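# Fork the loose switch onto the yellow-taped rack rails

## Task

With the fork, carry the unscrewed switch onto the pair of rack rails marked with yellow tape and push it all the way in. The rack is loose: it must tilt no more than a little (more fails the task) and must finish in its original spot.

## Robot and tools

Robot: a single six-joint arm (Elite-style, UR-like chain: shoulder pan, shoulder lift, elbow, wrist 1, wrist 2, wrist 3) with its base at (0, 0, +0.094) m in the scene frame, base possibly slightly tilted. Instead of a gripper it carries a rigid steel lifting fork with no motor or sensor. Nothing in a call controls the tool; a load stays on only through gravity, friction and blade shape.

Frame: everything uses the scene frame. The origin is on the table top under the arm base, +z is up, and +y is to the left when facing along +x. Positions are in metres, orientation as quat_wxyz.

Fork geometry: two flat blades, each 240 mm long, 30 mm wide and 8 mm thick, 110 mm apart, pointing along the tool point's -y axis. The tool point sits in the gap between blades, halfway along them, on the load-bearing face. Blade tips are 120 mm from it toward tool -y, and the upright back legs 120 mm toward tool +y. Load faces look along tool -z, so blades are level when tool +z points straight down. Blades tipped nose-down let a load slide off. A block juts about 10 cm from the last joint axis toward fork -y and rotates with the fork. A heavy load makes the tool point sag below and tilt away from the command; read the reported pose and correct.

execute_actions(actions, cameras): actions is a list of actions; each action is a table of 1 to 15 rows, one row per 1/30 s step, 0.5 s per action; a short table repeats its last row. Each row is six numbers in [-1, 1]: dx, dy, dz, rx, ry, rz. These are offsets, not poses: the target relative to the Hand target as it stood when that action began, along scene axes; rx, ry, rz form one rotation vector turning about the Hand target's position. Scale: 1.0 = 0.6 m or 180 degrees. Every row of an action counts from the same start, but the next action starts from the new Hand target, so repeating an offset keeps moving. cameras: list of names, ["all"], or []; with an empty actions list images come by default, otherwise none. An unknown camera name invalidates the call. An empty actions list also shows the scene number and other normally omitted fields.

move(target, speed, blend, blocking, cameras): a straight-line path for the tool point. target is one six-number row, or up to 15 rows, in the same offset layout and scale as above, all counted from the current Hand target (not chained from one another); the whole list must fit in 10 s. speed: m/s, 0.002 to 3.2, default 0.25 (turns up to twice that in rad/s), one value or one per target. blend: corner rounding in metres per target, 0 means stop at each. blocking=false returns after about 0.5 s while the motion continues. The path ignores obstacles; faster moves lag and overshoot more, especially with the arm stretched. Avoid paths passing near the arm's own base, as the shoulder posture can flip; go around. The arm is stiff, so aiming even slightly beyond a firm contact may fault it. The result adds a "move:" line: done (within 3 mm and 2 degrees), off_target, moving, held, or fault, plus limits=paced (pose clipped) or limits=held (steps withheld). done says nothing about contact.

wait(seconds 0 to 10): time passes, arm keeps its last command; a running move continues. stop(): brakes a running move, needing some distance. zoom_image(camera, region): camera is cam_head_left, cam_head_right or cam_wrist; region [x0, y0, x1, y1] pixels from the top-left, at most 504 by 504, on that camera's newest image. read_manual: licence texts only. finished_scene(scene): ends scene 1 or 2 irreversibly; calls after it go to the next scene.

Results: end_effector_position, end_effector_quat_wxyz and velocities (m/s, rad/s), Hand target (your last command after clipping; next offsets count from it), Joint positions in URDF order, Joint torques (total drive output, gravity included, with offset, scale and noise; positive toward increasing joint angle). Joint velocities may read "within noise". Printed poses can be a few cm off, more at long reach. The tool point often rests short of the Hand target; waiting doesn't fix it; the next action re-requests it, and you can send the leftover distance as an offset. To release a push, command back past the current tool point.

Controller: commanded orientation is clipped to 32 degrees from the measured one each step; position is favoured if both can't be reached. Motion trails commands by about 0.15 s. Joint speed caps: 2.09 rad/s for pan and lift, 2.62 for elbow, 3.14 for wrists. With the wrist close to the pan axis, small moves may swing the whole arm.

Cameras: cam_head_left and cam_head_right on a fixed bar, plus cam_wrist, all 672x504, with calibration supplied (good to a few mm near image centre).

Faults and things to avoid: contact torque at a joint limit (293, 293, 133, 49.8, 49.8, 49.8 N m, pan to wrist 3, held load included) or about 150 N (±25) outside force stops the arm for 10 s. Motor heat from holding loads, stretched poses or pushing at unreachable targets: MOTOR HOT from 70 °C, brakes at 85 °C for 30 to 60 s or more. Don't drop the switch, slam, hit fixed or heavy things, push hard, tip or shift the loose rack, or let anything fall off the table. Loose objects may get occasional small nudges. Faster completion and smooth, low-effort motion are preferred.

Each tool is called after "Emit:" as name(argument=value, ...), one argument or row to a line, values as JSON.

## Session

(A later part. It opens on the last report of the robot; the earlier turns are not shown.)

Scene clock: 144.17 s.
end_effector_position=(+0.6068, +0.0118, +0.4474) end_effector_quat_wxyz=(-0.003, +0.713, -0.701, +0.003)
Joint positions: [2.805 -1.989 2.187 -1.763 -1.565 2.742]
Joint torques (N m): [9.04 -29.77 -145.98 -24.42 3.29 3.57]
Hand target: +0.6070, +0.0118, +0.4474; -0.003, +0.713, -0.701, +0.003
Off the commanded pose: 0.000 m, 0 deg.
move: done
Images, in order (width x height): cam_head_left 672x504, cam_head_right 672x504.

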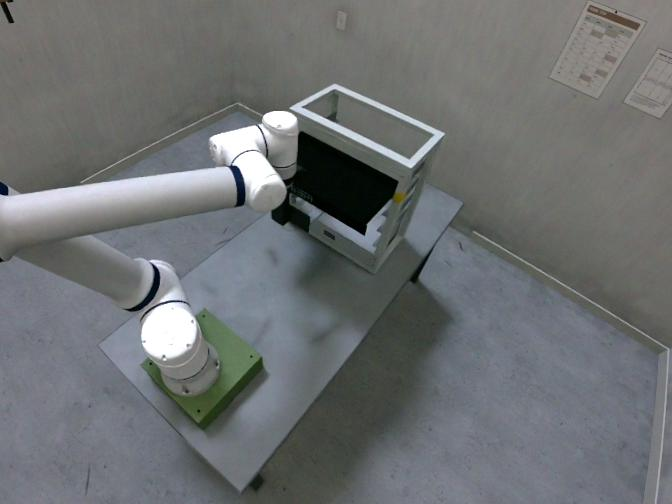

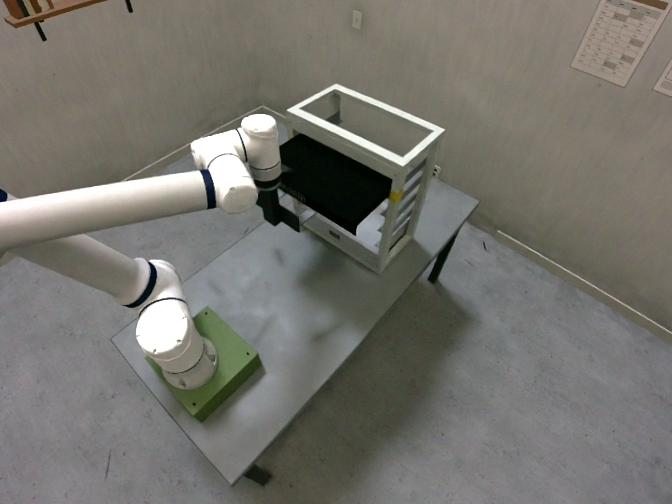

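Emit:
move(
  target=[0.15, 0.0026, 0, 0, 0, 0],
  speed=0.06,
)

Emit:
move(
  target=[0.1917, 0.0034, 0, 0, 0, 0],
  speed=0.06,
  cameras=["cam_head_left", "cam_head_right"],
)

Emit:
zoom_image(
  camera="cam_head_right",
  region=[270, 70, 450, 280],
)

Emit:
zoom_image(
  camera="cam_head_left",
  region=[270, 70, 450, 280],
)

Scene clock: 150.47 s.
end_effector_position=(+0.6968, +0.0134, +0.4474) end_effector_quat_wxyz=(-0.003, +0.713, -0.701, +0.003) end_effector_velocity=(+0.002, +0.000, -0.001) end_effector_angular_velocity=(+0.000, +0.001, +0.000)
Joint positions: [2.873 -1.809 2.073 -1.829 -1.565 2.809]
Joint velocities: [0.001 0.005 -0.003 -0.001 -0.001 0.001]
Joint torques (N m): [9.77 -53.2 -144.1 -24.9 2.31 3.73]
Hand target: +0.6970, +0.0134, +0.4474; -0.003, +0.713, -0.701, +0.003
Off the commanded pose: 0.000 m, 0 deg.
move: done

Scene clock: 152.87 s.
end_effector_position=(+0.8118, +0.0154, +0.4474) end_effector_quat_wxyz=(-0.003, +0.713, -0.701, +0.003)
Joint positions: [2.932 -1.602 1.9 -1.863 -1.565 2.868]
Joint torques (N m): [9.37 -82.1 -143.98 -24.76 1.81 3.15]
Hand target: +0.8120, +0.0154, +0.4474; -0.003, +0.713, -0.701, +0.003
Off the commanded pose: 0.000 m, 0 deg.
move: done
Images, in order (width x height): cam_head_left 672x504, cam_head_right 672x504.

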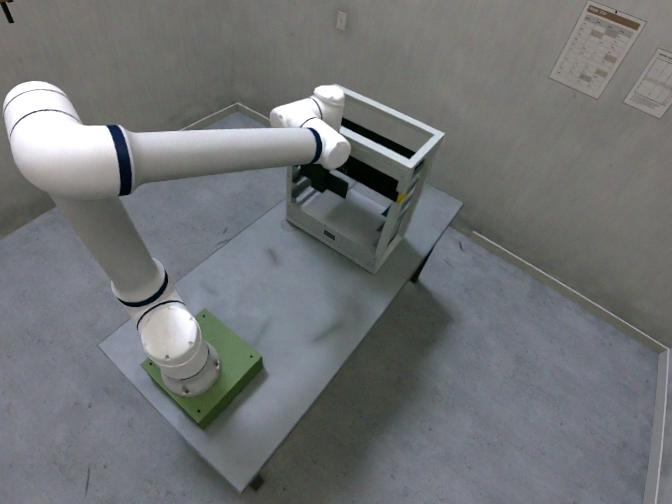

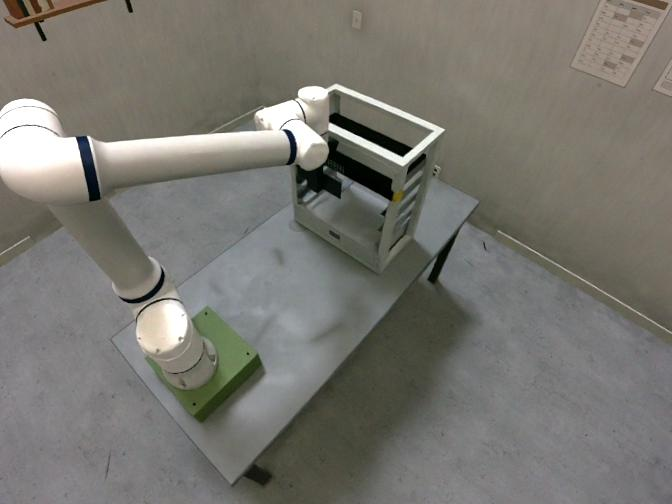

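Scaled by 2.400.

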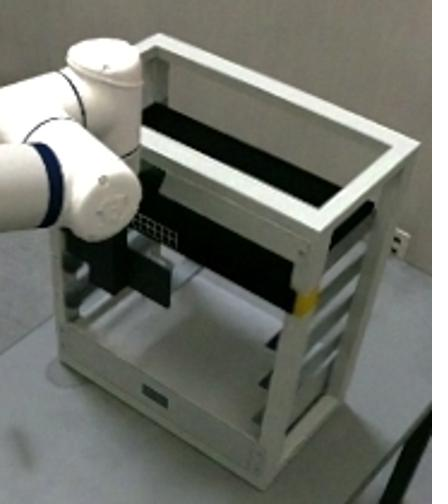

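Scaled by 2.400.

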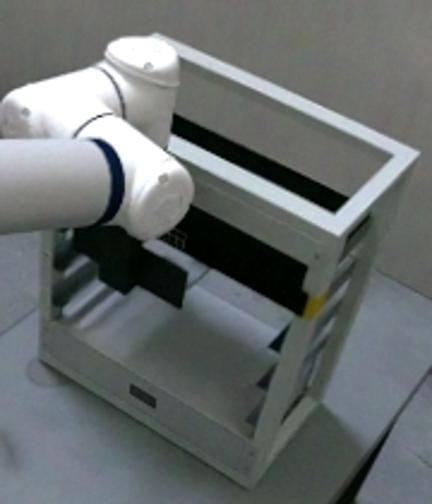

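Emit:
move(
  target=[0, 0, -0.0125, 0, 0, 0],
  speed=0.02,
)

Emit:
move(
  target=[0, 0, -0.023, 0, 0, 0],
  speed=0.04,
)

Scene clock: 155.97 s.
end_effector_position=(+0.8122, +0.0153, +0.4405) end_effector_quat_wxyz=(-0.003, +0.713, -0.701, +0.003)
Joint positions: [2.932 -1.598 1.91 -1.877 -1.565 2.868]
Joint torques (N m): [7.29 -54.47 -86.31 -14.22 2.78 2.66]
Hand target: +0.8120, +0.0154, +0.4399; -0.003, +0.713, -0.701, +0.003
Off the commanded pose: 0.001 m, 0 deg.
move: done

Scene clock: 156.80 s.
end_effector_position=(+0.8120, +0.0154, +0.4263) end_effector_quat_wxyz=(-0.003, +0.713, -0.701, +0.003)
Joint positions: [2.932 -1.591 1.928 -1.903 -1.565 2.868]
Joint torques (N m): [9.63 -46.53 -72.66 -10.11 -0.8 3.46]
Hand target: +0.8120, +0.0154, +0.4261; -0.003, +0.713, -0.701, +0.003
Off the commanded pose: 0.000 m, 0 deg.
move: done

Emit:
move(
  target=[
    [-0.3033, -0.0053, 0, 0, 0, 0],
    [-0.3033, -0.0053, 0.0517, 0, 0, 0],
  ],
  speed=0.15,
  cameras=["cam_head_left", "cam_head_right"],
)

Emit:
zoom_image(
  camera="cam_head_left",
  region=[270, 110, 430, 230],
)

Emit:
move(
  target=[0.0467, 0.0008, 0, 0, 0, 0],
  speed=0.04,
)

Emit:
move(
  target=[0.005, 0.0001, 0, 0, 0, 0],
  speed=0.01,
)

Emit:
move(
  target=[0.0042, 0.0001, 0, 0, 0, 0],
  speed=0.01,
)

Scene clock: 163.33 s.
end_effector_position=(+0.6300, +0.0122, +0.4569) end_effector_quat_wxyz=(-0.003, +0.713, -0.701, +0.003)
Joint positions: [2.825 -1.944 2.145 -1.765 -1.565 2.762]
Joint torques (N m): [-21.24 -39.47 -100.36 -5.32 0.07 -2.29]
Hand target: +0.6300, +0.0122, +0.4571; -0.003, +0.713, -0.701, +0.003
Off the commanded pose: 0.000 m, 0 deg.
move: done
Images, in order (width x height): cam_head_left 672x504, cam_head_right 672x504.

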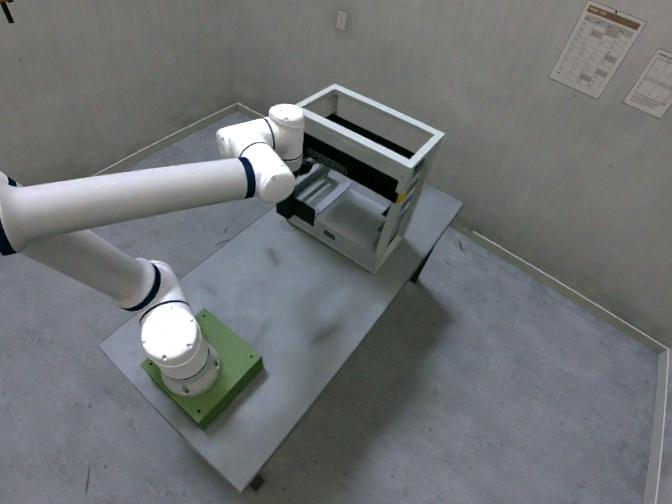

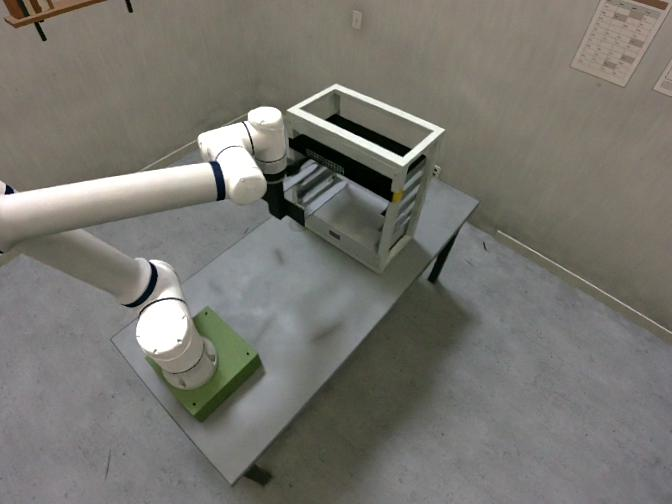

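Scaled by 3.150.

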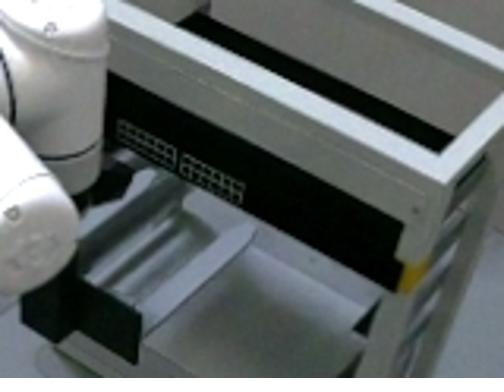

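Scene clock: 164.47 s.
end_effector_position=(+0.6579, +0.0127, +0.4571) end_effector_quat_wxyz=(-0.003, +0.713, -0.701, +0.003)
Joint positions: [2.847 -1.888 2.11 -1.786 -1.565 2.783]
Joint torques (N m): [8.97 -16.51 -99.74 -10.28 0.89 3.59]
Hand target: +0.6580, +0.0127, +0.4571; -0.003, +0.713, -0.701, +0.003
Off the commanded pose: 0.000 m, 0 deg.
move: done

Scene clock: 165.17 s.
end_effector_position=(+0.6609, +0.0127, +0.4571) end_effector_quat_wxyz=(-0.003, +0.713, -0.701, +0.003)
Joint positions: [2.849 -1.882 2.106 -1.789 -1.565 2.785]
Joint torques (N m): [6.94 -11.77 -111.95 -16.68 0.56 4.72]
Hand target: +0.6610, +0.0128, +0.4571; -0.003, +0.713, -0.701, +0.003
Off the commanded pose: 0.000 m, 0 deg.
move: done

Scene clock: 165.87 s.
end_effector_position=(+0.6634, +0.0128, +0.4571) end_effector_quat_wxyz=(-0.003, +0.713, -0.701, +0.003)
Joint positions: [2.851 -1.877 2.103 -1.79 -1.565 2.787]
Joint torques (N m): [9.6 -16.58 -111.81 -16.76 1.32 3.32]
Hand target: +0.6636, +0.0128, +0.4571; -0.003, +0.713, -0.701, +0.003
Off the commanded pose: 0.000 m, 0 deg.
move: done

Contact and sliding. Small steps to seating.

Emit:
move(
  target=[0.0025, 0, 0, 0, 0, 0],
  speed=0.006,
)

Emit:
move(
  target=[0.0015, 0, 0, 0, 0, 0],
  speed=0.005,
)

Scene clock: 168.07 s.
end_effector_position=(+0.6650, +0.0128, +0.4571) end_effector_quat_wxyz=(-0.003, +0.713, -0.701, +0.003)
Joint positions: [2.852 -1.874 2.101 -1.791 -1.565 2.788]
Joint torques (N m): [9.14 -5.37 -114.07 -18.4 2.69 4.19]
Hand target: +0.6651, +0.0128, +0.4571; -0.003, +0.713, -0.701, +0.003
Off the commanded pose: 0.000 m, 0 deg.
move: done

Scene clock: 168.77 s.
end_effector_position=(+0.6659, +0.0128, +0.4571) end_effector_quat_wxyz=(-0.003, +0.713, -0.701, +0.003)
Joint positions: [2.852 -1.872 2.1 -1.792 -1.565 2.789]
Joint torques (N m): [9.43 4.52 -113.79 -22.24 3.67 6.89]
Hand target: +0.6660, +0.0128, +0.4571; -0.003, +0.713, -0.701, +0.003
Off the commanded pose: 0.000 m, 0 deg.
move: done

Emit:
move(
  target=[-0.16, -0.0028, 0, 0, 0, 0],
  speed=0.15,
  cameras=["cam_head_left", "cam_head_right"],
)

Emit:
zoom_image(
  camera="cam_head_left",
  region=[270, 110, 430, 230],
)

Emit:
zoom_image(
  camera="cam_head_right",
  region=[270, 110, 430, 230],
)

Scene clock: 173.17 s.
end_effector_position=(+0.5701, +0.0111, +0.4571) end_effector_quat_wxyz=(-0.003, +0.713, -0.701, +0.003)
Joint positions: [2.769 -2.071 2.211 -1.704 -1.566 2.705]
Joint torques (N m): [-20.82 -26.68 -76.35 -5.97 1.99 -2.31]
Hand target: +0.5700, +0.0111, +0.4571; -0.003, +0.713, -0.701, +0.003
Off the commanded pose: 0.000 m, 0 deg.
move: done
Images, in order (width x height): cam_head_left 672x504, cam_head_right 672x504.

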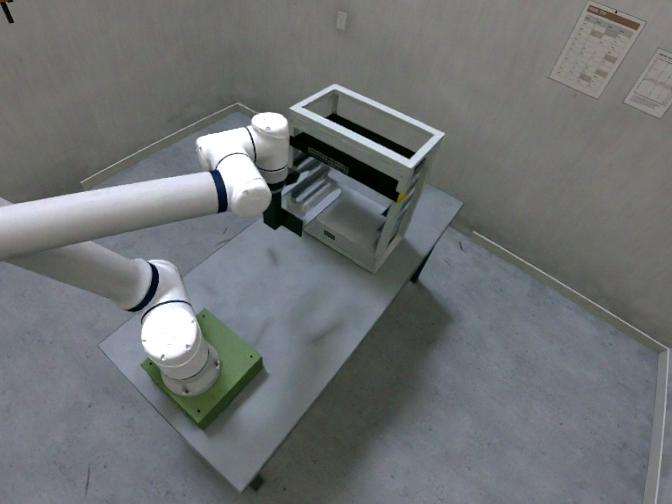

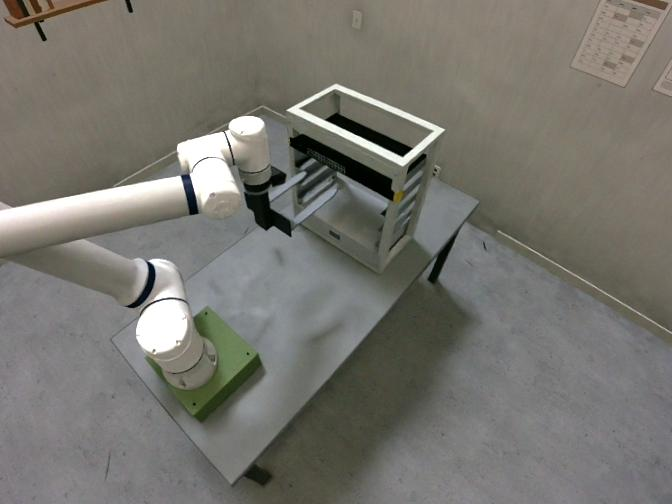

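Scaled by 3.150.

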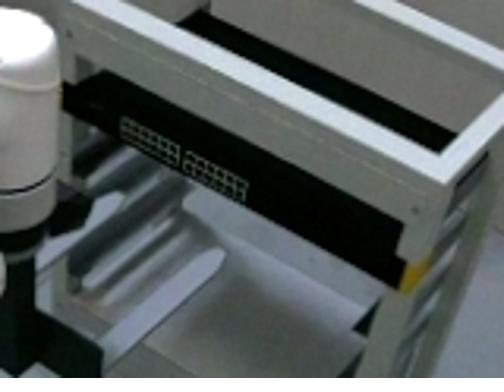

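Scaled by 3.150.

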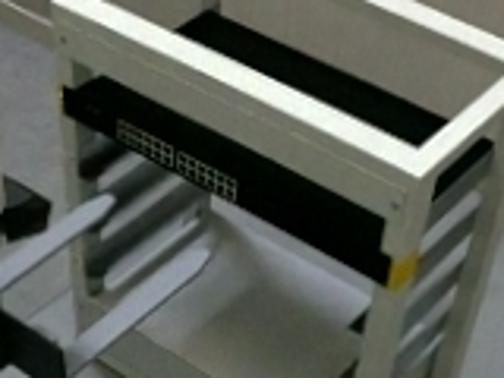

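Emit:
finished_scene(
  scene=2,
)

The scene is finished: the task was done.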